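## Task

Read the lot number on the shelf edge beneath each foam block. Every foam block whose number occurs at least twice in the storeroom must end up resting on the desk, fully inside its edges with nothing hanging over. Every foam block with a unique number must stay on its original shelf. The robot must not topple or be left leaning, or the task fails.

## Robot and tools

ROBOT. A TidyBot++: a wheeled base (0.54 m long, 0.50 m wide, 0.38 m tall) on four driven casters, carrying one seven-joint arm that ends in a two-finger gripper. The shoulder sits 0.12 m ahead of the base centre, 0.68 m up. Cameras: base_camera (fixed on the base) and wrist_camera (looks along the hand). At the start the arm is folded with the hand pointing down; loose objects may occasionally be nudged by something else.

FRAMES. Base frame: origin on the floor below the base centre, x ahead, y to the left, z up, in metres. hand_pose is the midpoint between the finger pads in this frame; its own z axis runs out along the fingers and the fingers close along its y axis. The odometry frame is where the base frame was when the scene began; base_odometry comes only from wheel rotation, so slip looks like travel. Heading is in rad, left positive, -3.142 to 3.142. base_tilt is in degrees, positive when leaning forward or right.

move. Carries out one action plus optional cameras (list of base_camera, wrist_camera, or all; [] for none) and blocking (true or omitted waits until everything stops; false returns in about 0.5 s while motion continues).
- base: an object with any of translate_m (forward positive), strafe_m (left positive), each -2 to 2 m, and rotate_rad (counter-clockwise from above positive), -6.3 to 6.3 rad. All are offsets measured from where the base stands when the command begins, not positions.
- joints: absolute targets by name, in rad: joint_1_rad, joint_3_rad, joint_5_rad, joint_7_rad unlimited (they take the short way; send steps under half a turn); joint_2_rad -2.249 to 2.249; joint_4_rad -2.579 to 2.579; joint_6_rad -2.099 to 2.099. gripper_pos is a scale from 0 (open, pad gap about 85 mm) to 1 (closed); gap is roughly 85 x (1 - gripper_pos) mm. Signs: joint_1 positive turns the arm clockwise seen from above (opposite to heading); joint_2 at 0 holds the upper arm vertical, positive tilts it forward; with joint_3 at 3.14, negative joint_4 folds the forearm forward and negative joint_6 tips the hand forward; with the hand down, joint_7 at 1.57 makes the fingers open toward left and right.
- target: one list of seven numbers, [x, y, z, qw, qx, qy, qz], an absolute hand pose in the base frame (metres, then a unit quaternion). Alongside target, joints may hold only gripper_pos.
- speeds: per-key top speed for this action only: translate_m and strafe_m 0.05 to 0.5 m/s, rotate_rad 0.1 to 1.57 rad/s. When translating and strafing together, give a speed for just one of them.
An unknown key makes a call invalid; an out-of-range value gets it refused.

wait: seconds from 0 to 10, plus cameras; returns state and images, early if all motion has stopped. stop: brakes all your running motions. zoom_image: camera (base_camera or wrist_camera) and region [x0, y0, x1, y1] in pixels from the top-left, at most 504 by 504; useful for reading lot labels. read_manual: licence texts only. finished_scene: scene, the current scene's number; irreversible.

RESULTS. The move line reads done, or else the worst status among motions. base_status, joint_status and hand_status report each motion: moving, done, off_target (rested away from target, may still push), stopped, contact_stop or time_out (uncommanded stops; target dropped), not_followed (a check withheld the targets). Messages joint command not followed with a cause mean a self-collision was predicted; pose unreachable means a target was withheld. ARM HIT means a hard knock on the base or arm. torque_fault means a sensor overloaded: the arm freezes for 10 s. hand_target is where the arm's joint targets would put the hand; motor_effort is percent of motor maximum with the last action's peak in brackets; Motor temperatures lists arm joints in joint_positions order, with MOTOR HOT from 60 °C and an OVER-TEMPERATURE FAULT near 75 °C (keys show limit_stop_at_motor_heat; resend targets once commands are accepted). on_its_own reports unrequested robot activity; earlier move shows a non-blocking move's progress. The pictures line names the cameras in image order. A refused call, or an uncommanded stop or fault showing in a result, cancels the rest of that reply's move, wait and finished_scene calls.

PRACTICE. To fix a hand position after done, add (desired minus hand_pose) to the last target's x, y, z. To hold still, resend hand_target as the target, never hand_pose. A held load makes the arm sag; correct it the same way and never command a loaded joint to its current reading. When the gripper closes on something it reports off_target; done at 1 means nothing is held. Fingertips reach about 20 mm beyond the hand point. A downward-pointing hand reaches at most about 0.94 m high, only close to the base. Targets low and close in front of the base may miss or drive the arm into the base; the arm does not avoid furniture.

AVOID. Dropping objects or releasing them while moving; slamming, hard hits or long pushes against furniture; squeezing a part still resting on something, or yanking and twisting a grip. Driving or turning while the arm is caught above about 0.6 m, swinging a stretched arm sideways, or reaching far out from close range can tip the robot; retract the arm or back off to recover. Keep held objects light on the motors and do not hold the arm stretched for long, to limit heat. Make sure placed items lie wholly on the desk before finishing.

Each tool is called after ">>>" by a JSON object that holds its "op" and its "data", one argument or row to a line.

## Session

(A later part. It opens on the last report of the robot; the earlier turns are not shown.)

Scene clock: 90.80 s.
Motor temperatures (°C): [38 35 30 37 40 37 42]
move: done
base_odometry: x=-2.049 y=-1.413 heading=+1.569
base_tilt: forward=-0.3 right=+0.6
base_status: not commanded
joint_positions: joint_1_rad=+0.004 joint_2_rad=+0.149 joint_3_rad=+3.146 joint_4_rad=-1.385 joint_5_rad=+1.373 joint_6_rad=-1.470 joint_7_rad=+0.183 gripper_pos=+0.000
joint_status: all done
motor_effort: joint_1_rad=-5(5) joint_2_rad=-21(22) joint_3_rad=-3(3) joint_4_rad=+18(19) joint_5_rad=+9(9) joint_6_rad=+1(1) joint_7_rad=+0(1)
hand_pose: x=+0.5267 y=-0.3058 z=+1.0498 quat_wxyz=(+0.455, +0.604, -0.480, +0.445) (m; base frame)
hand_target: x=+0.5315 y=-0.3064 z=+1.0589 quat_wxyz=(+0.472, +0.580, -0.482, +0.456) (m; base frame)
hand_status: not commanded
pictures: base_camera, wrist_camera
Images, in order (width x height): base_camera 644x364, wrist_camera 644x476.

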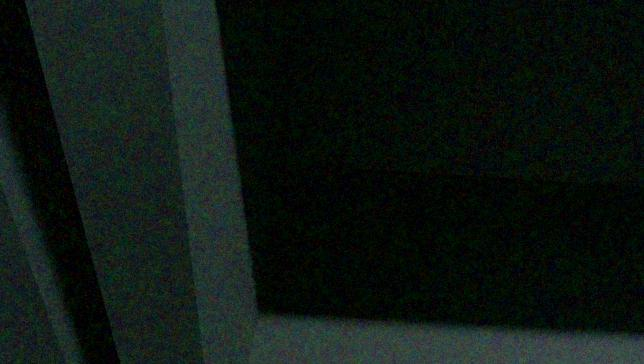

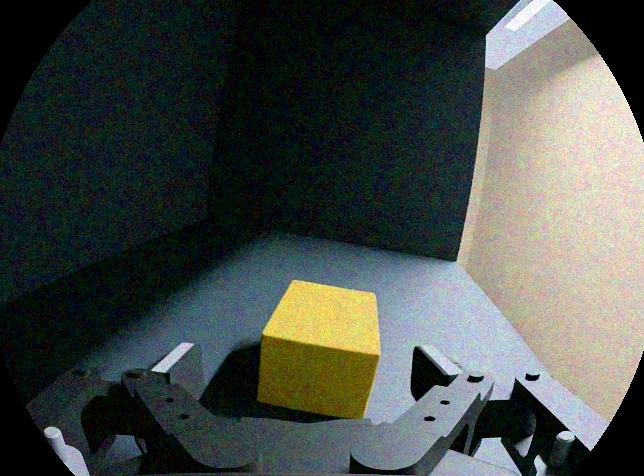

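>>> {"op": "move", "data": {
  "base": {"strafe_m":-0.06},
  "speeds": {"strafe_m":0.1}
}}

>>> {"op": "move", "data": {
  "joints": {"gripper_pos":0.5}
}}

Scene clock: 92.17 s.
Motor temperatures (°C): [38 35 30 37 40 37 42]
move: done
base_odometry: x=-1.989 y=-1.413 heading=+1.569
base_tilt: forward=-0.3 right=+0.6
base_status: done
joint_positions: joint_1_rad=-0.003 joint_2_rad=+0.155 joint_3_rad=+3.140 joint_4_rad=-1.385 joint_5_rad=+1.373 joint_6_rad=-1.470 joint_7_rad=+0.183 gripper_pos=+0.000
joint_status: not commanded
motor_effort: joint_1_rad=+0(5) joint_2_rad=-23(23) joint_3_rad=+1(3) joint_4_rad=+18(19) joint_5_rad=+10(10) joint_6_rad=+1(1) joint_7_rad=+0(1)
hand_pose: x=+0.5326 y=-0.3011 z=+1.0471 quat_wxyz=(+0.453, +0.608, -0.475, +0.445) (m; base frame)
hand_target: x=+0.5315 y=-0.3064 z=+1.0589 quat_wxyz=(+0.472, +0.580, -0.482, +0.456) (m; base frame)
hand_status: not commanded
pictures: base_camera, wrist_camera
Images, in order (width x height): base_camera 644x364, wrist_camera 644x476.

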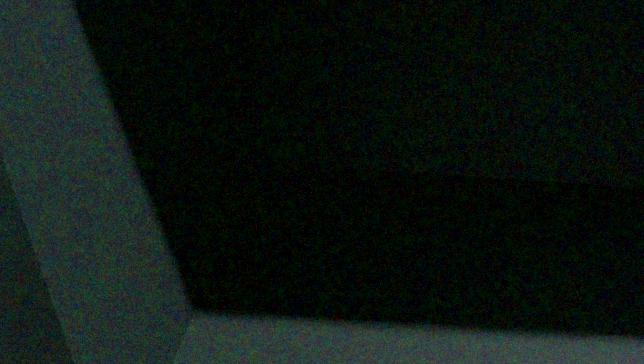

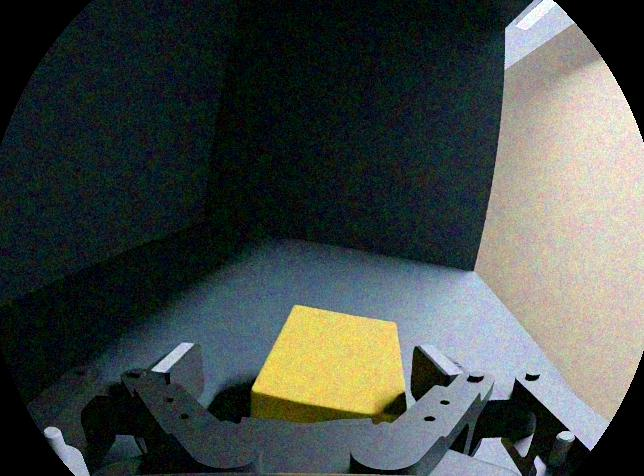

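Scene clock: 93.17 s.
Motor temperatures (°C): [38 35 30 37 40 37 42]
move: done
base_odometry: x=-1.990 y=-1.413 heading=+1.569
base_tilt: forward=-0.3 right=+0.6
base_status: not commanded
joint_positions: joint_1_rad=-0.004 joint_2_rad=+0.159 joint_3_rad=+3.140 joint_4_rad=-1.372 joint_5_rad=+1.394 joint_6_rad=-1.469 joint_7_rad=+0.182 gripper_pos=+0.500
joint_status: all done
motor_effort: joint_1_rad=+0(5) joint_2_rad=-23(24) joint_3_rad=+1(4) joint_4_rad=+17(18) joint_5_rad=+10(10) joint_6_rad=+1(3) joint_7_rad=+0(1)
hand_pose: x=+0.5352 y=-0.3016 z=+1.0560 quat_wxyz=(+0.457, +0.602, -0.472, +0.453) (m; base frame)
hand_target: x=+0.5315 y=-0.3064 z=+1.0589 quat_wxyz=(+0.472, +0.580, -0.482, +0.456) (m; base frame)
hand_status: not commanded
pictures: base_camera, wrist_camera
Images, in order (width x height): base_camera 644x364, wrist_camera 644x476.

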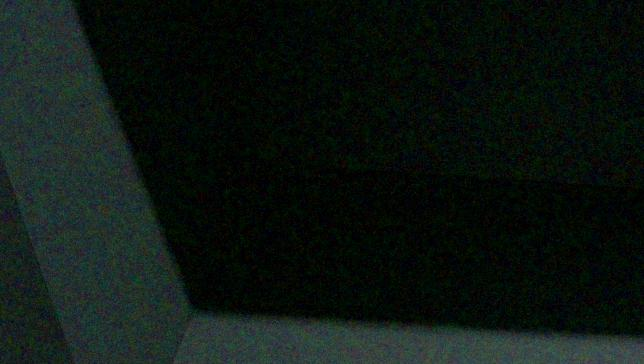

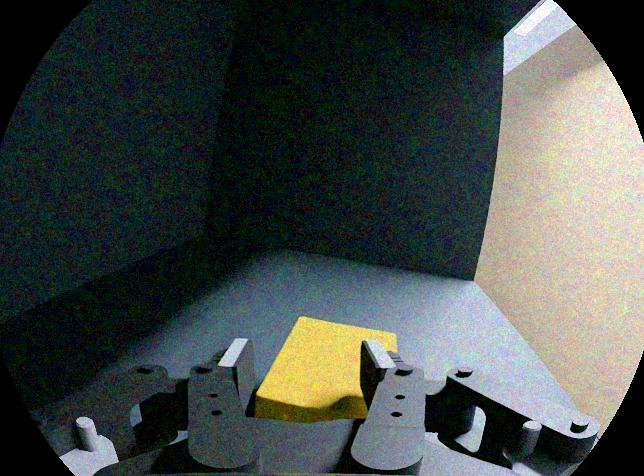

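>>> {"op": "zoom_image", "data": {
  "camera": "wrist_camera",
  "region": [200, 290, 450, 470]
}}

Scaled by 2.016.

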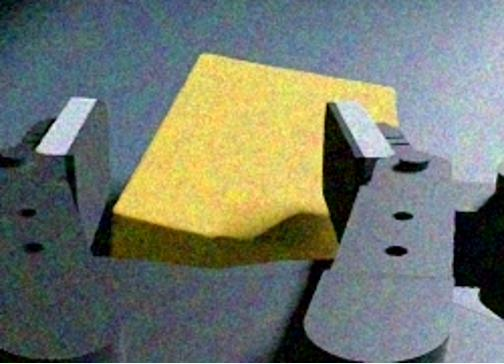

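>>> {"op": "move", "data": {
  "joints": {"gripper_pos":0.75}
}}

>>> {"op": "zoom_image", "data": {
  "camera": "wrist_camera",
  "region": [200, 290, 450, 470]
}}

Scene clock: 94.20 s.
Motor temperatures (°C): [38 35 30 37 40 37 42]
move: done
base_odometry: x=-1.990 y=-1.413 heading=+1.569
base_tilt: forward=-0.3 right=+0.6
base_status: not commanded
joint_positions: joint_1_rad=-0.004 joint_2_rad=+0.159 joint_3_rad=+3.140 joint_4_rad=-1.372 joint_5_rad=+1.394 joint_6_rad=-1.469 joint_7_rad=+0.182 gripper_pos=+0.750
joint_status: all done
motor_effort: joint_1_rad=-1(1) joint_2_rad=-23(23) joint_3_rad=+1(1) joint_4_rad=+17(18) joint_5_rad=+10(10) joint_6_rad=+1(2) joint_7_rad=+0(1)
hand_pose: x=+0.5352 y=-0.3016 z=+1.0560 quat_wxyz=(+0.457, +0.602, -0.472, +0.453) (m; base frame)
hand_target: x=+0.5315 y=-0.3064 z=+1.0589 quat_wxyz=(+0.472, +0.580, -0.482, +0.456) (m; base frame)
hand_status: not commanded
pictures: base_camera, wrist_camera
Images, in order (width x height): base_camera 644x364, wrist_camera 644x476.

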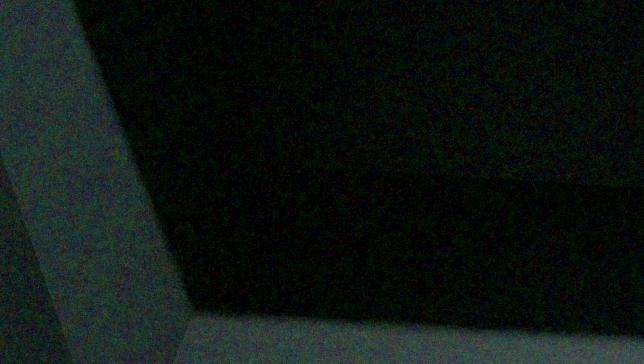

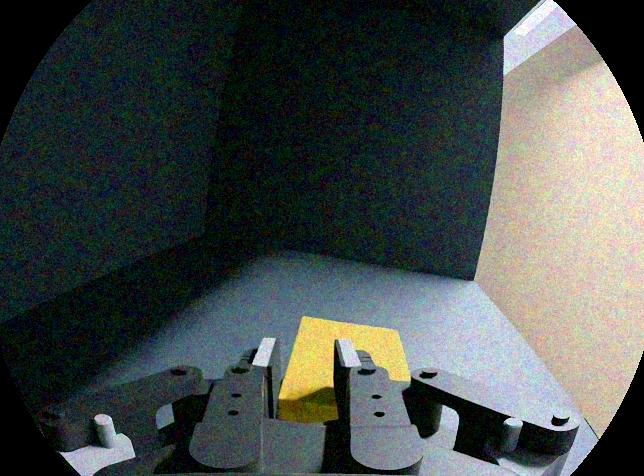

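Scaled by 2.016.

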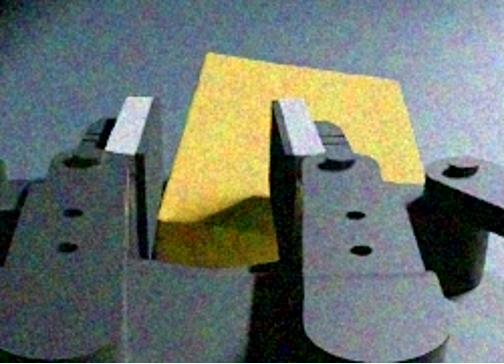

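>>> {"op": "move", "data": {
  "base": {"strafe_m":0.07}
}}

>>> {"op": "move", "data": {
  "joints": {"gripper_pos":0,"joint_4_rad":-1.285,"joint_5_rad":1.22,"joint_7_rad":0.25}
}}

Scene clock: 95.87 s.
Motor temperatures (°C): [38 35 30 37 40 37 42]
move: done
base_odometry: x=-2.059 y=-1.413 heading=+1.568
base_tilt: forward=-0.3 right=+0.6
base_status: done
joint_positions: joint_1_rad=+0.018 joint_2_rad=+0.160 joint_3_rad=+3.156 joint_4_rad=-1.372 joint_5_rad=+1.395 joint_6_rad=-1.469 joint_7_rad=+0.182 gripper_pos=+0.750
joint_status: not commanded
motor_effort: joint_1_rad=-5(11) joint_2_rad=-22(25) joint_3_rad=-3(7) joint_4_rad=+17(19) joint_5_rad=+9(10) joint_6_rad=+1(2) joint_7_rad=-1(1)
hand_pose: x=+0.5238 y=-0.3164 z=+1.0567 quat_wxyz=(+0.467, +0.592, -0.483, +0.445) (m; base frame)
hand_target: x=+0.5315 y=-0.3064 z=+1.0589 quat_wxyz=(+0.472, +0.580, -0.482, +0.456) (m; base frame)
hand_status: not commanded
pictures: base_camera, wrist_camera
Images, in order (width x height): base_camera 644x364, wrist_camera 644x476.

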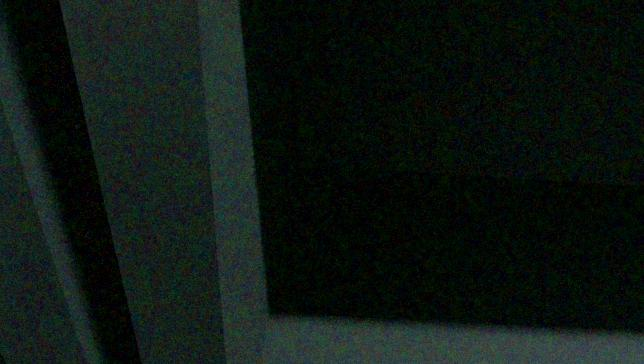

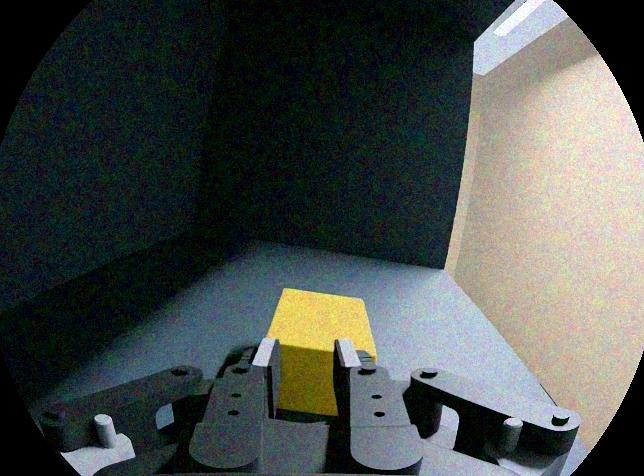

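Scene clock: 96.83 s.
Motor temperatures (°C): [38 35 30 37 40 37 42]
move: done
base_odometry: x=-2.059 y=-1.413 heading=+1.568
base_tilt: forward=-0.3 right=+0.6
base_status: not commanded
joint_positions: joint_1_rad=+0.023 joint_2_rad=+0.170 joint_3_rad=+3.159 joint_4_rad=-1.314 joint_5_rad=+1.288 joint_6_rad=-1.469 joint_7_rad=+0.222 gripper_pos=+0.000
joint_status: all done
motor_effort: joint_1_rad=-8(9) joint_2_rad=-26(26) joint_3_rad=-5(5) joint_4_rad=+20(21) joint_5_rad=+8(9) joint_6_rad=+1(1) joint_7_rad=+0(1)
hand_pose: x=+0.5302 y=-0.3120 z=+1.0411 quat_wxyz=(+0.431, +0.614, -0.506, +0.426) (m; base frame)
hand_target: x=+0.5401 y=-0.2905 z=+1.0249 quat_wxyz=(+0.408, +0.639, -0.509, +0.408) (m; base frame)
hand_status: not commanded
pictures: base_camera, wrist_camera
Images, in order (width x height): base_camera 644x364, wrist_camera 644x476.

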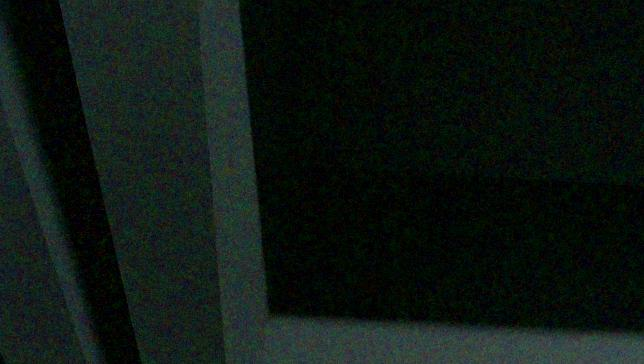

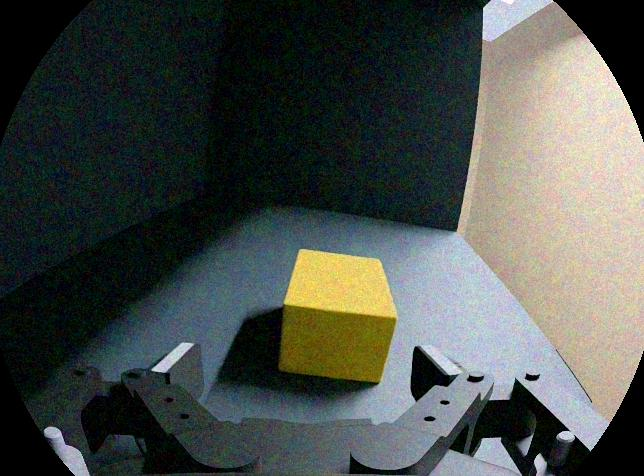

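>>> {"op": "move", "data": {
  "base": {"strafe_m":-0.025}
}}

>>> {"op": "move", "data": {
  "joints": {"joint_4_rad":-1.15,"joint_5_rad":1.05,"joint_7_rad":0.4}
}}

Scene clock: 98.37 s.
Motor temperatures (°C): [38 35 30 37 40 37 42]
move: done
base_odometry: x=-2.034 y=-1.412 heading=+1.569
base_tilt: forward=-0.3 right=+0.6
base_status: done
joint_positions: joint_1_rad=+0.001 joint_2_rad=+0.170 joint_3_rad=+3.143 joint_4_rad=-1.299 joint_5_rad=+1.286 joint_6_rad=-1.469 joint_7_rad=+0.222 gripper_pos=+0.000
joint_status: not commanded
motor_effort: joint_1_rad=+0(8) joint_2_rad=-23(25) joint_3_rad=+1(5) joint_4_rad=+18(21) joint_5_rad=+9(10) joint_6_rad=+1(2) joint_7_rad=+0(1)
hand_pose: x=+0.5424 y=-0.2969 z=+1.0450 quat_wxyz=(+0.418, +0.621, -0.498, +0.438) (m; base frame)
hand_target: x=+0.5401 y=-0.2905 z=+1.0249 quat_wxyz=(+0.408, +0.639, -0.509, +0.408) (m; base frame)
hand_status: not commanded
pictures: base_camera, wrist_camera
Images, in order (width x height): base_camera 644x364, wrist_camera 644x476.

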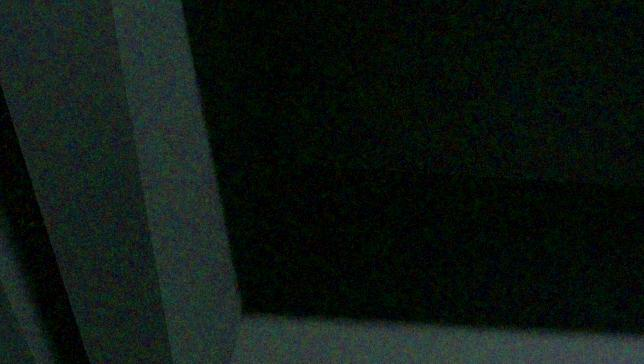

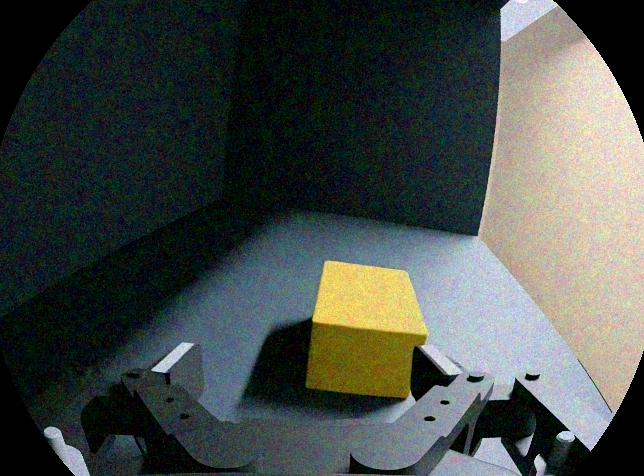

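Scene clock: 99.70 s.
Motor temperatures (°C): [38 35 30 37 40 37 42]
move: done
base_odometry: x=-2.034 y=-1.412 heading=+1.569
base_tilt: forward=-0.3 right=+0.6
base_status: not commanded
joint_positions: joint_1_rad=+0.001 joint_2_rad=+0.170 joint_3_rad=+3.143 joint_4_rad=-1.165 joint_5_rad=+1.127 joint_6_rad=-1.469 joint_7_rad=+0.356 gripper_pos=+0.000
joint_status: all done
motor_effort: joint_1_rad=-1(1) joint_2_rad=-23(25) joint_3_rad=+1(1) joint_4_rad=+18(20) joint_5_rad=+8(10) joint_6_rad=+2(3) joint_7_rad=+0(1)
hand_pose: x=+0.5569 y=-0.2793 z=+1.0479 quat_wxyz=(+0.357, +0.663, -0.506, +0.421) (m; base frame)
hand_target: x=+0.5579 y=-0.2682 z=+1.0257 quat_wxyz=(+0.342, +0.689, -0.508, +0.388) (m; base frame)
hand_status: not commanded
pictures: base_camera, wrist_camera
Images, in order (width x height): base_camera 644x364, wrist_camera 644x476.

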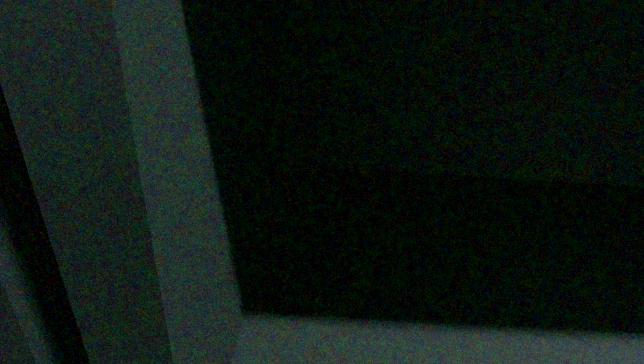

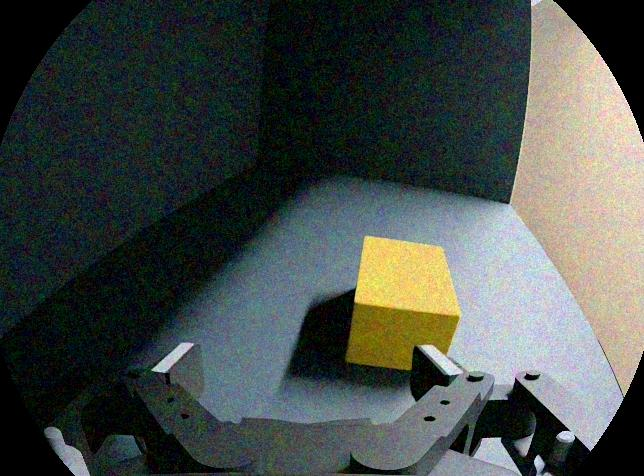

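>>> {"op": "move", "data": {
  "base": {"translate_m":-0.045},
  "joints": {"joint_4_rad":-1.2}
}}

>>> {"op": "move", "data": {
  "base": {"strafe_m":-0.045},
  "speeds": {"strafe_m":0.1}
}}

Scene clock: 100.93 s.
Motor temperatures (°C): [38 35 30 37 40 37 42]
move: done
base_odometry: x=-2.034 y=-1.457 heading=+1.569
base_tilt: forward=-0.3 right=+0.6
base_status: done
joint_positions: joint_1_rad=+0.001 joint_2_rad=+0.168 joint_3_rad=+3.143 joint_4_rad=-1.183 joint_5_rad=+1.123 joint_6_rad=-1.470 joint_7_rad=+0.357 gripper_pos=+0.000
joint_status: all done
motor_effort: joint_1_rad=+0(2) joint_2_rad=-23(27) joint_3_rad=+1(2) joint_4_rad=+18(19) joint_5_rad=+9(9) joint_6_rad=+2(4) joint_7_rad=+0(1)
hand_pose: x=+0.5554 y=-0.2789 z=+1.0412 quat_wxyz=(+0.360, +0.668, -0.503, +0.414) (m; base frame)
hand_target: x=+0.5540 y=-0.2682 z=+1.0076 quat_wxyz=(+0.355, +0.698, -0.499, +0.371) (m; base frame)
hand_status: not commanded
pictures: base_camera, wrist_camera
Images, in order (width x height): base_camera 644x364, wrist_camera 644x476.

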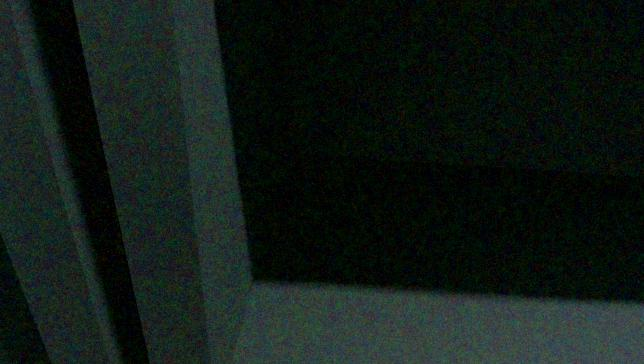

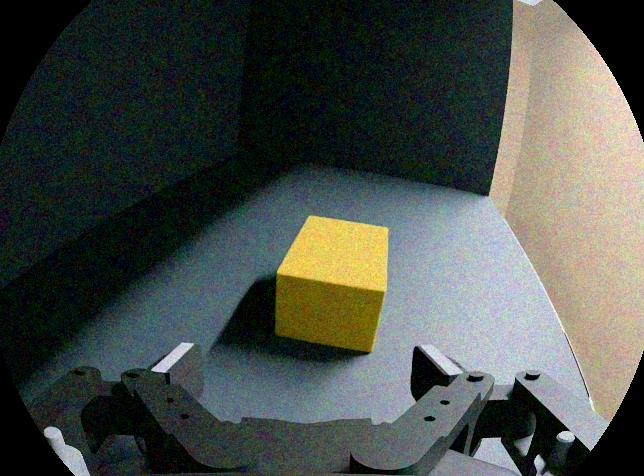

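Scene clock: 101.97 s.
Motor temperatures (°C): [38 35 30 37 40 37 42]
move: done
base_odometry: x=-1.989 y=-1.458 heading=+1.569
base_tilt: forward=-0.3 right=+0.6
base_status: done
joint_positions: joint_1_rad=+0.000 joint_2_rad=+0.168 joint_3_rad=+3.143 joint_4_rad=-1.183 joint_5_rad=+1.122 joint_6_rad=-1.470 joint_7_rad=+0.357 gripper_pos=+0.000
joint_status: not commanded
motor_effort: joint_1_rad=+0(3) joint_2_rad=-23(24) joint_3_rad=+1(3) joint_4_rad=+17(19) joint_5_rad=+8(9) joint_6_rad=+2(3) joint_7_rad=+0(1)
hand_pose: x=+0.5556 y=-0.2785 z=+1.0409 quat_wxyz=(+0.359, +0.668, -0.503, +0.414) (m; base frame)
hand_target: x=+0.5540 y=-0.2682 z=+1.0076 quat_wxyz=(+0.355, +0.698, -0.499, +0.371) (m; base frame)
hand_status: not commanded
pictures: base_camera, wrist_camera
Images, in order (width x height): base_camera 644x364, wrist_camera 644x476.

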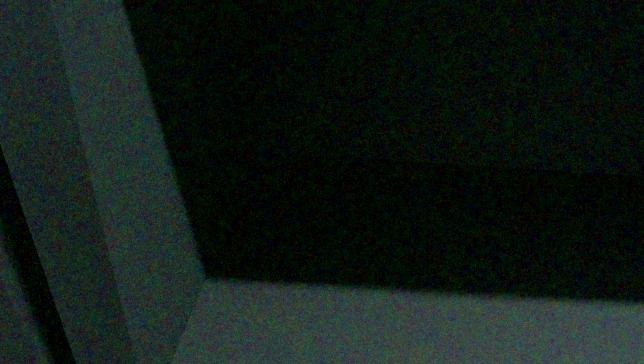

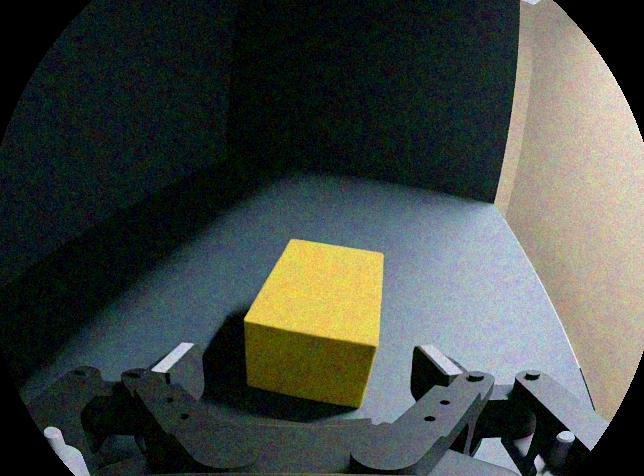

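>>> {"op": "move", "data": {
  "base": {"strafe_m":-0.06,"translate_m":0.01},
  "speeds": {"strafe_m":0.1},
  "joints": {"joint_4_rad":-1.215}
}}

>>> {"op": "move", "data": {
  "joints": {"gripper_pos":0.5}
}}

Scene clock: 103.40 s.
Motor temperatures (°C): [38 35 30 37 40 37 42]
move: done
base_odometry: x=-1.929 y=-1.448 heading=+1.568
base_tilt: forward=-0.3 right=+0.6
base_status: done
joint_positions: joint_1_rad=+0.000 joint_2_rad=+0.168 joint_3_rad=+3.143 joint_4_rad=-1.192 joint_5_rad=+1.122 joint_6_rad=-1.470 joint_7_rad=+0.357 gripper_pos=+0.000
joint_status: all done
motor_effort: joint_1_rad=+0(3) joint_2_rad=-23(25) joint_3_rad=+1(2) joint_4_rad=+17(19) joint_5_rad=+9(9) joint_6_rad=+2(3) joint_7_rad=-1(1)
hand_pose: x=+0.5552 y=-0.2784 z=+1.0377 quat_wxyz=(+0.362, +0.670, -0.502, +0.411) (m; base frame)
hand_target: x=+0.5526 y=-0.2682 z=+1.0022 quat_wxyz=(+0.358, +0.701, -0.496, +0.365) (m; base frame)
hand_status: not commanded
pictures: base_camera, wrist_camera
Images, in order (width x height): base_camera 644x364, wrist_camera 644x476.

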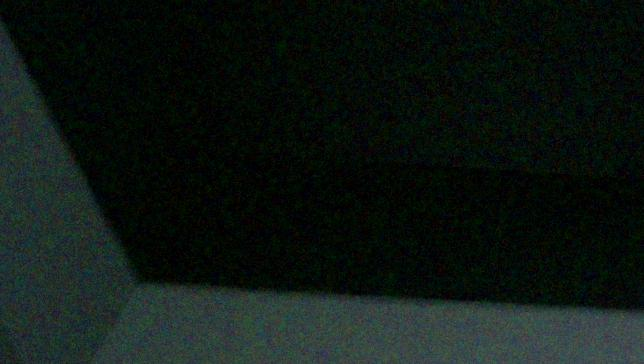

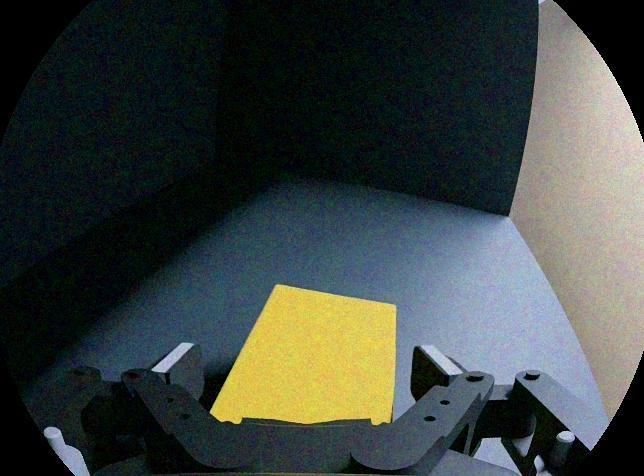

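Scene clock: 104.23 s.
Motor temperatures (°C): [38 35 30 37 40 37 42]
move: off_target
base_odometry: x=-1.929 y=-1.448 heading=+1.568
base_tilt: forward=-0.3 right=+0.6
base_status: not commanded
joint_positions: joint_1_rad=+0.000 joint_2_rad=+0.164 joint_3_rad=+3.143 joint_4_rad=-1.192 joint_5_rad=+1.120 joint_6_rad=-1.470 joint_7_rad=+0.359 gripper_pos=+0.380
joint_status: gripper_pos off_target (ended at +0.380, target +0.500)
motor_effort: joint_1_rad=+0(3) joint_2_rad=-21(24) joint_3_rad=+1(3) joint_4_rad=+16(18) joint_5_rad=+6(9) joint_6_rad=+1(3) joint_7_rad=-1(1)
hand_pose: x=+0.5541 y=-0.2780 z=+1.0388 quat_wxyz=(+0.360, +0.670, -0.502, +0.412) (m; base frame)
hand_target: x=+0.5526 y=-0.2682 z=+1.0022 quat_wxyz=(+0.358, +0.701, -0.496, +0.365) (m; base frame)
hand_status: not commanded
pictures: base_camera, wrist_camera
Images, in order (width x height): base_camera 644x364, wrist_camera 644x476.

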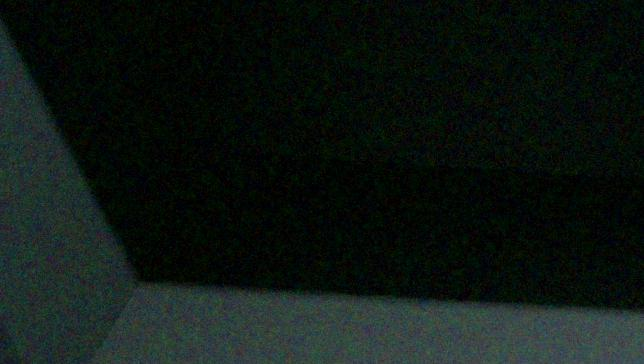

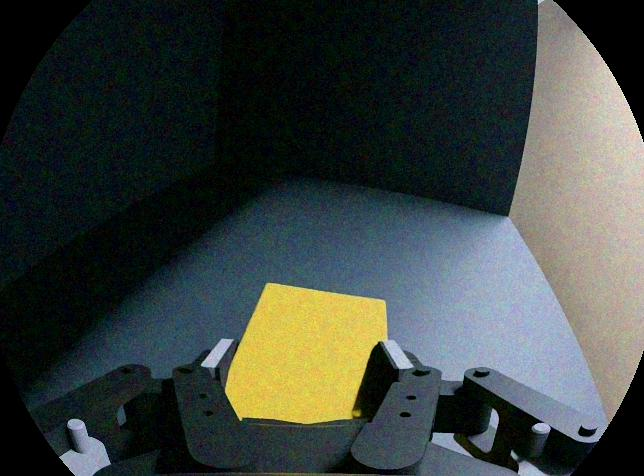

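>>> {"op": "move", "data": {
  "joints": {"gripper_pos":0.65},
  "cameras": []
}}

>>> {"op": "move", "data": {
  "joints": {"joint_4_rad":-1.05}
}}

>>> {"op": "move", "data": {
  "base": {"translate_m":-0.28}
}}

Scene clock: 105.00 s.
Motor temperatures (°C): [38 35 30 37 40 37 42]
move: off_target
base_odometry: x=-1.929 y=-1.448 heading=+1.568
base_tilt: forward=-0.3 right=+0.6
base_status: not commanded
joint_positions: joint_1_rad=+0.000 joint_2_rad=+0.164 joint_3_rad=+3.143 joint_4_rad=-1.192 joint_5_rad=+1.120 joint_6_rad=-1.470 joint_7_rad=+0.359 gripper_pos=+0.380
joint_status: gripper_pos off_target (ended at +0.380, target +0.650)
motor_effort: joint_1_rad=+0(0) joint_2_rad=-21(22) joint_3_rad=+1(1) joint_4_rad=+15(16) joint_5_rad=+6(6) joint_6_rad=+1(2) joint_7_rad=-1(1)
hand_pose: x=+0.5541 y=-0.2780 z=+1.0388 quat_wxyz=(+0.360, +0.670, -0.502, +0.412) (m; base frame)
hand_target: x=+0.5526 y=-0.2682 z=+1.0022 quat_wxyz=(+0.358, +0.701, -0.496, +0.365) (m; base frame)
hand_status: not commanded
pictures: none
No camera images: "cameras" was empty.

Scene clock: 106.10 s.
Motor temperatures (°C): [38 35 30 37 40 37 42]
move: done
base_odometry: x=-1.929 y=-1.448 heading=+1.568
base_tilt: forward=-0.3 right=+0.6
base_status: not commanded
joint_positions: joint_1_rad=+0.000 joint_2_rad=+0.167 joint_3_rad=+3.143 joint_4_rad=-1.064 joint_5_rad=+1.108 joint_6_rad=-1.470 joint_7_rad=+0.359 gripper_pos=+0.380
joint_status: all done
motor_effort: joint_1_rad=+0(1) joint_2_rad=-23(25) joint_3_rad=+1(1) joint_4_rad=+18(19) joint_5_rad=+9(9) joint_6_rad=+4(4) joint_7_rad=+0(1)
hand_pose: x=+0.5608 y=-0.2763 z=+1.0817 quat_wxyz=(+0.323, +0.646, -0.524, +0.451) (m; base frame)
hand_target: x=+0.5631 y=-0.2682 z=+1.0623 quat_wxyz=(+0.316, +0.669, -0.524, +0.422) (m; base frame)
hand_status: not commanded
pictures: base_camera, wrist_camera
Images, in order (width x height): base_camera 644x364, wrist_camera 644x476.

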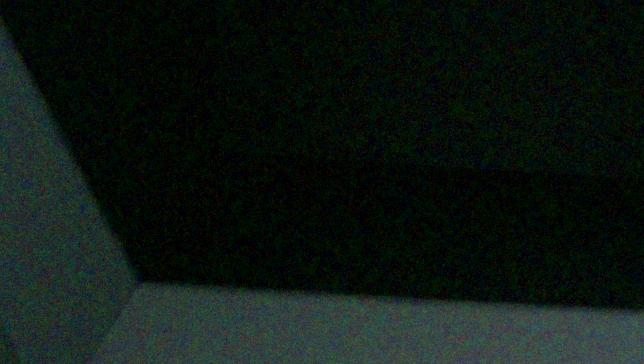

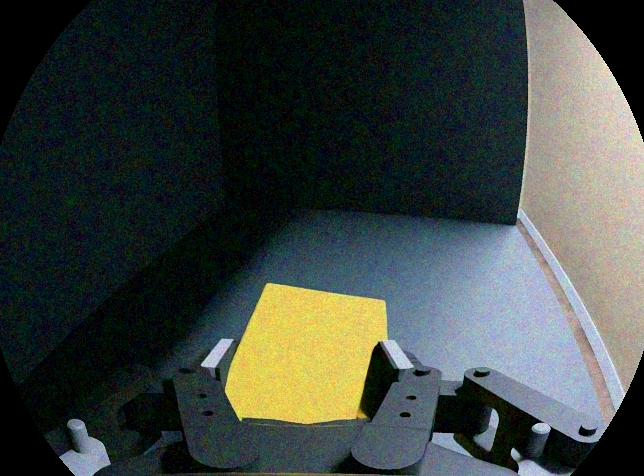

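Scene clock: 108.00 s.
Motor temperatures (°C): [38 35 30 37 40 37 42]
move: done
base_odometry: x=-1.929 y=-1.728 heading=+1.569
base_tilt: forward=-0.3 right=+0.6
base_status: done
joint_positions: joint_1_rad=+0.000 joint_2_rad=+0.164 joint_3_rad=+3.143 joint_4_rad=-1.063 joint_5_rad=+1.108 joint_6_rad=-1.470 joint_7_rad=+0.359 gripper_pos=+0.380
joint_status: not commanded
motor_effort: joint_1_rad=-1(2) joint_2_rad=-22(28) joint_3_rad=+1(2) joint_4_rad=+18(19) joint_5_rad=+8(9) joint_6_rad=+4(5) joint_7_rad=+0(1)
hand_pose: x=+0.5597 y=-0.2763 z=+1.0833 quat_wxyz=(+0.322, +0.645, -0.525, +0.452) (m; base frame)
hand_target: x=+0.5631 y=-0.2682 z=+1.0623 quat_wxyz=(+0.316, +0.669, -0.524, +0.422) (m; base frame)
hand_status: not commanded
pictures: base_camera, wrist_camera
Images, in order (width x height): base_camera 644x364, wrist_camera 644x476.

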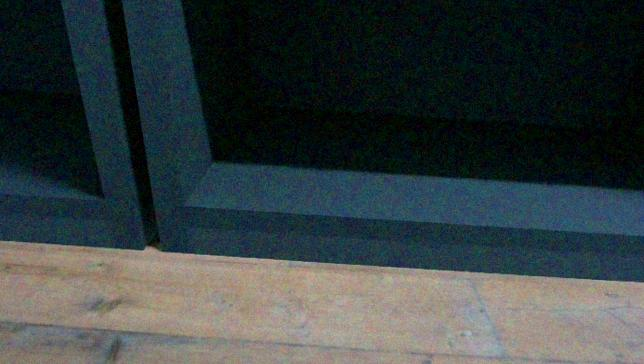

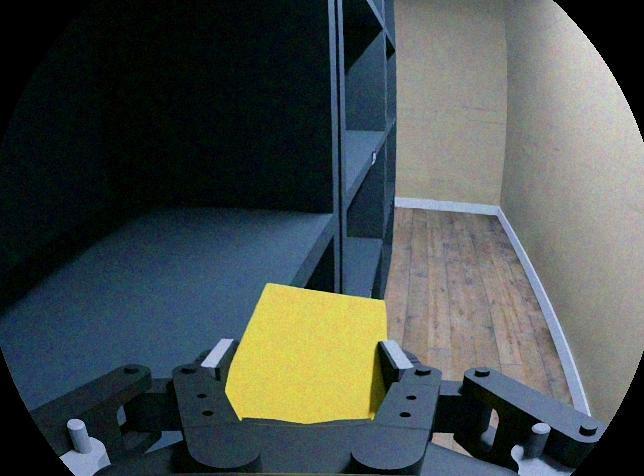

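>>> {"op": "move", "data": {
  "joints": {"joint_2_rad":-0.6,"joint_4_rad":-2.3,"joint_5_rad":0,"joint_6_rad":-0.4,"joint_7_rad":1.57},
  "cameras": []
}}

>>> {"op": "move", "data": {
  "base": {"strafe_m":-1.65}
}}

>>> {"op": "move", "data": {
  "base": {"strafe_m":-0.9}
}}

Scene clock: 111.13 s.
Motor temperatures (°C): [38 35 30 37 40 37 42]
move: done
base_odometry: x=-1.929 y=-1.728 heading=+1.569
base_tilt: forward=-0.4 right=+0.6
base_status: not commanded
joint_positions: joint_1_rad=+0.000 joint_2_rad=-0.584 joint_3_rad=+3.143 joint_4_rad=-2.270 joint_5_rad=+0.072 joint_6_rad=-0.458 joint_7_rad=+1.525 gripper_pos=+0.380
joint_status: all done
motor_effort: joint_1_rad=+0(1) joint_2_rad=-1(24) joint_3_rad=+1(1) joint_4_rad=+22(23) joint_5_rad=+1(9) joint_6_rad=+7(9) joint_7_rad=+0(1)
hand_pose: x=+0.4608 y=-0.0088 z=+0.8282 quat_wxyz=(+0.018, +0.878, +0.000, +0.479) (m; base frame)
hand_target: x=+0.4619 y=+0.0013 z=+0.8314 quat_wxyz=(+0.000, +0.867, +0.000, +0.498) (m; base frame)
hand_status: not commanded
pictures: none
No camera images: "cameras" was empty.

Scene clock: 115.80 s.
Motor temperatures (°C): [38 35 30 37 40 37 42]
move: done
base_odometry: x=-0.279 y=-1.732 heading=+1.568
base_tilt: forward=-0.3 right=+0.6
base_status: done
joint_positions: joint_1_rad=+0.000 joint_2_rad=-0.585 joint_3_rad=+3.142 joint_4_rad=-2.270 joint_5_rad=+0.068 joint_6_rad=-0.456 joint_7_rad=+1.527 gripper_pos=+0.380
joint_status: not commanded
motor_effort: joint_1_rad=+0(1) joint_2_rad=+0(2) joint_3_rad=+1(3) joint_4_rad=+22(23) joint_5_rad=+1(2) joint_6_rad=+8(8) joint_7_rad=+0(1)
hand_pose: x=+0.4610 y=-0.0082 z=+0.8290 quat_wxyz=(+0.017, +0.877, +0.000, +0.480) (m; base frame)
hand_target: x=+0.4619 y=+0.0013 z=+0.8314 quat_wxyz=(+0.000, +0.867, +0.000, +0.498) (m; base frame)
hand_status: not commanded
pictures: base_camera, wrist_camera
Images, in order (width x height): base_camera 644x364, wrist_camera 644x476.

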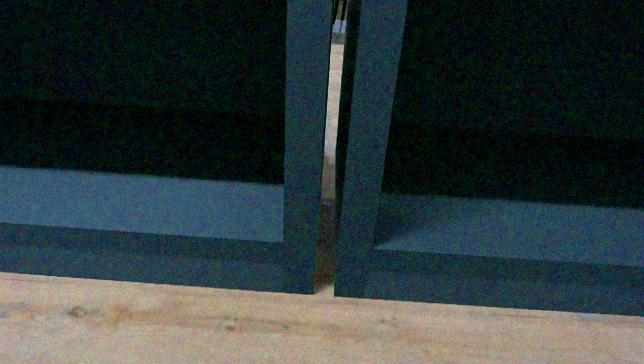

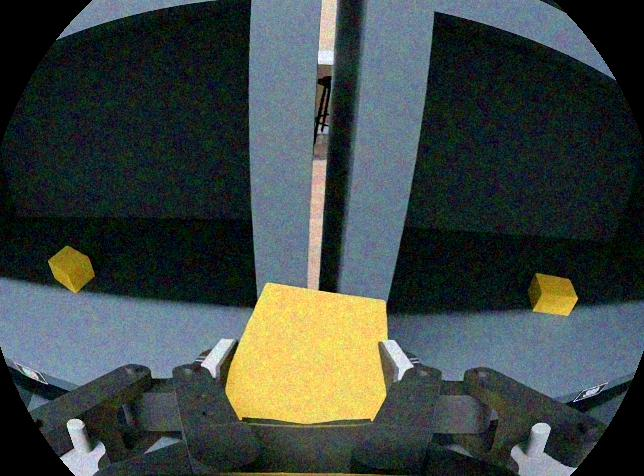

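Scene clock: 118.97 s.
Motor temperatures (°C): [38 35 30 37 40 37 42]
move: done
base_odometry: x=+0.621 y=-1.734 heading=+1.568
base_tilt: forward=-0.3 right=+0.6
base_status: done
joint_positions: joint_1_rad=+0.000 joint_2_rad=-0.586 joint_3_rad=+3.142 joint_4_rad=-2.270 joint_5_rad=+0.067 joint_6_rad=-0.456 joint_7_rad=+1.527 gripper_pos=+0.380
joint_status: not commanded
motor_effort: joint_1_rad=-1(1) joint_2_rad=-1(2) joint_3_rad=+1(2) joint_4_rad=+21(23) joint_5_rad=+1(1) joint_6_rad=+8(8) joint_7_rad=+0(1)
hand_pose: x=+0.4610 y=-0.0081 z=+0.8291 quat_wxyz=(+0.017, +0.877, +0.000, +0.480) (m; base frame)
hand_target: x=+0.4619 y=+0.0013 z=+0.8314 quat_wxyz=(+0.000, +0.867, +0.000, +0.498) (m; base frame)
hand_status: not commanded
pictures: base_camera, wrist_camera
Images, in order (width x height): base_camera 644x364, wrist_camera 644x476.

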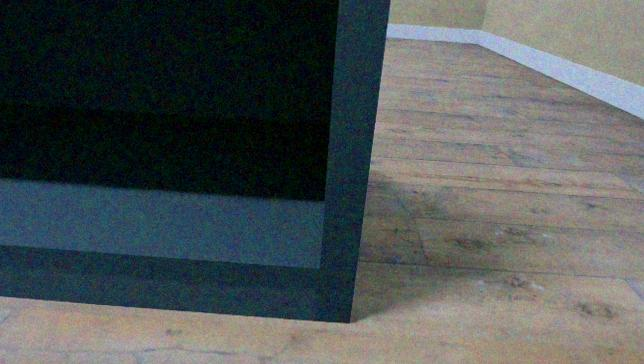

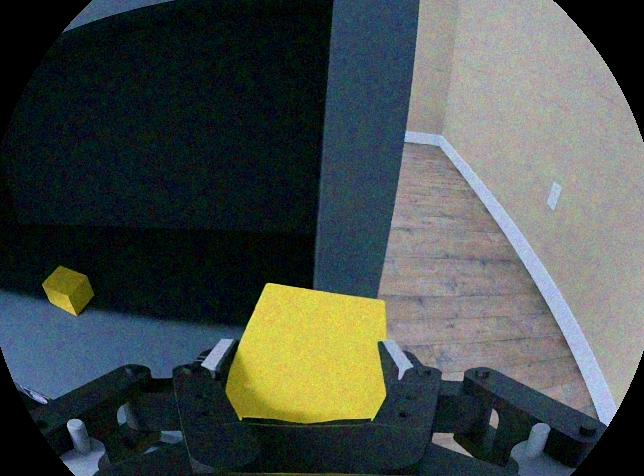

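>>> {"op": "move", "data": {
  "base": {"strafe_m":0.35},
  "joints": {"joint_6_rad":-0.8}
}}

>>> {"op": "move", "data": {
  "base": {"strafe_m":0.75}
}}

Scene clock: 121.20 s.
Motor temperatures (°C): [38 35 30 37 40 37 42]
move: done
base_odometry: x=+0.271 y=-1.733 heading=+1.568
base_tilt: forward=-0.4 right=+0.6
base_status: done
joint_positions: joint_1_rad=+0.000 joint_2_rad=-0.591 joint_3_rad=+3.142 joint_4_rad=-2.284 joint_5_rad=+0.063 joint_6_rad=-0.776 joint_7_rad=+1.527 gripper_pos=+0.380
joint_status: all done
motor_effort: joint_1_rad=+0(1) joint_2_rad=+1(3) joint_3_rad=+1(3) joint_4_rad=+21(23) joint_5_rad=+1(2) joint_6_rad=+6(8) joint_7_rad=+0(1)
hand_pose: x=+0.3906 y=-0.0123 z=+0.7501 quat_wxyz=(+0.021, +0.944, -0.007, +0.331) (m; base frame)
hand_target: x=+0.3795 y=+0.0013 z=+0.7392 quat_wxyz=(+0.000, +0.949, +0.000, +0.315) (m; base frame)
hand_status: not commanded
pictures: base_camera, wrist_camera
Images, in order (width x height): base_camera 644x364, wrist_camera 644x476.

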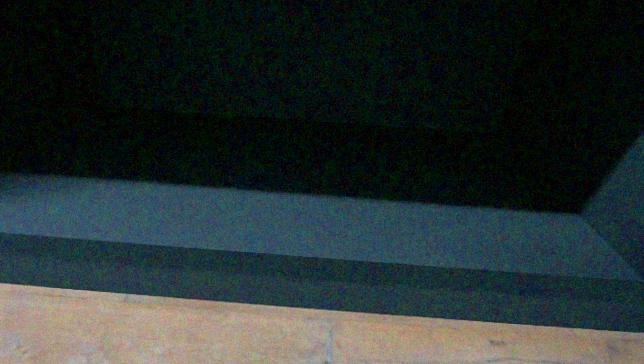

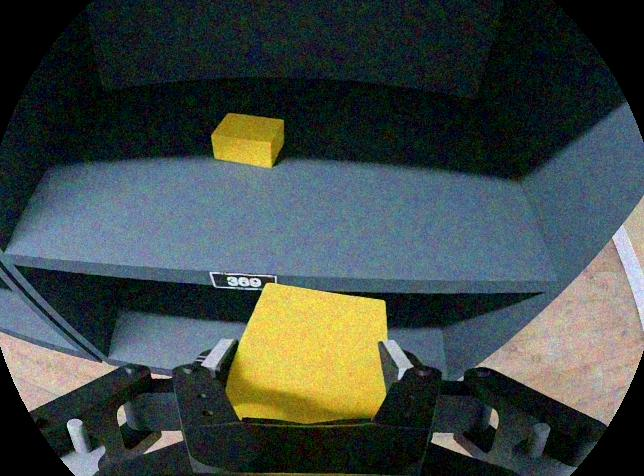

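Scene clock: 124.07 s.
Motor temperatures (°C): [38 35 30 37 40 37 42]
move: done
base_odometry: x=-0.479 y=-1.732 heading=+1.569
base_tilt: forward=-0.3 right=+0.6
base_status: done
joint_positions: joint_1_rad=+0.000 joint_2_rad=-0.591 joint_3_rad=+3.142 joint_4_rad=-2.284 joint_5_rad=+0.062 joint_6_rad=-0.776 joint_7_rad=+1.527 gripper_pos=+0.380
joint_status: not commanded
motor_effort: joint_1_rad=-1(1) joint_2_rad=+1(1) joint_3_rad=+1(2) joint_4_rad=+20(22) joint_5_rad=+1(2) joint_6_rad=+6(6) joint_7_rad=+0(1)
hand_pose: x=+0.3906 y=-0.0123 z=+0.7500 quat_wxyz=(+0.021, +0.944, -0.007, +0.331) (m; base frame)
hand_target: x=+0.3795 y=+0.0013 z=+0.7392 quat_wxyz=(+0.000, +0.949, +0.000, +0.315) (m; base frame)
hand_status: not commanded
pictures: base_camera, wrist_camera
Images, in order (width x height): base_camera 644x364, wrist_camera 644x476.

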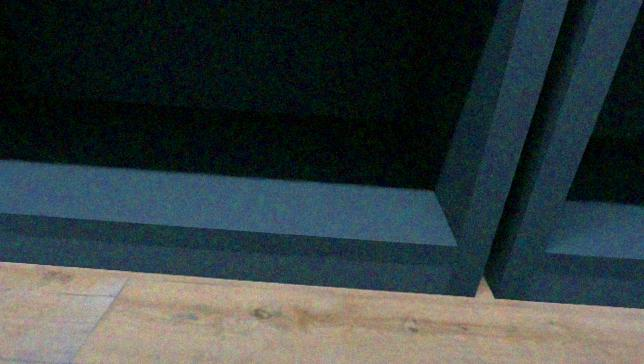

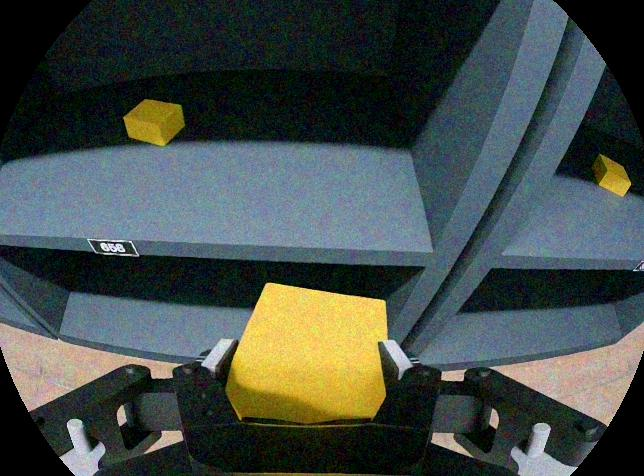

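>>> {"op": "zoom_image", "data": {
  "camera": "wrist_camera",
  "region": [80, 230, 150, 265]
}}

Scaled by 7.200.

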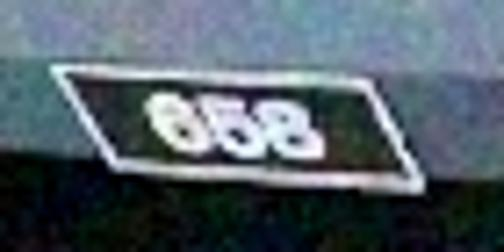

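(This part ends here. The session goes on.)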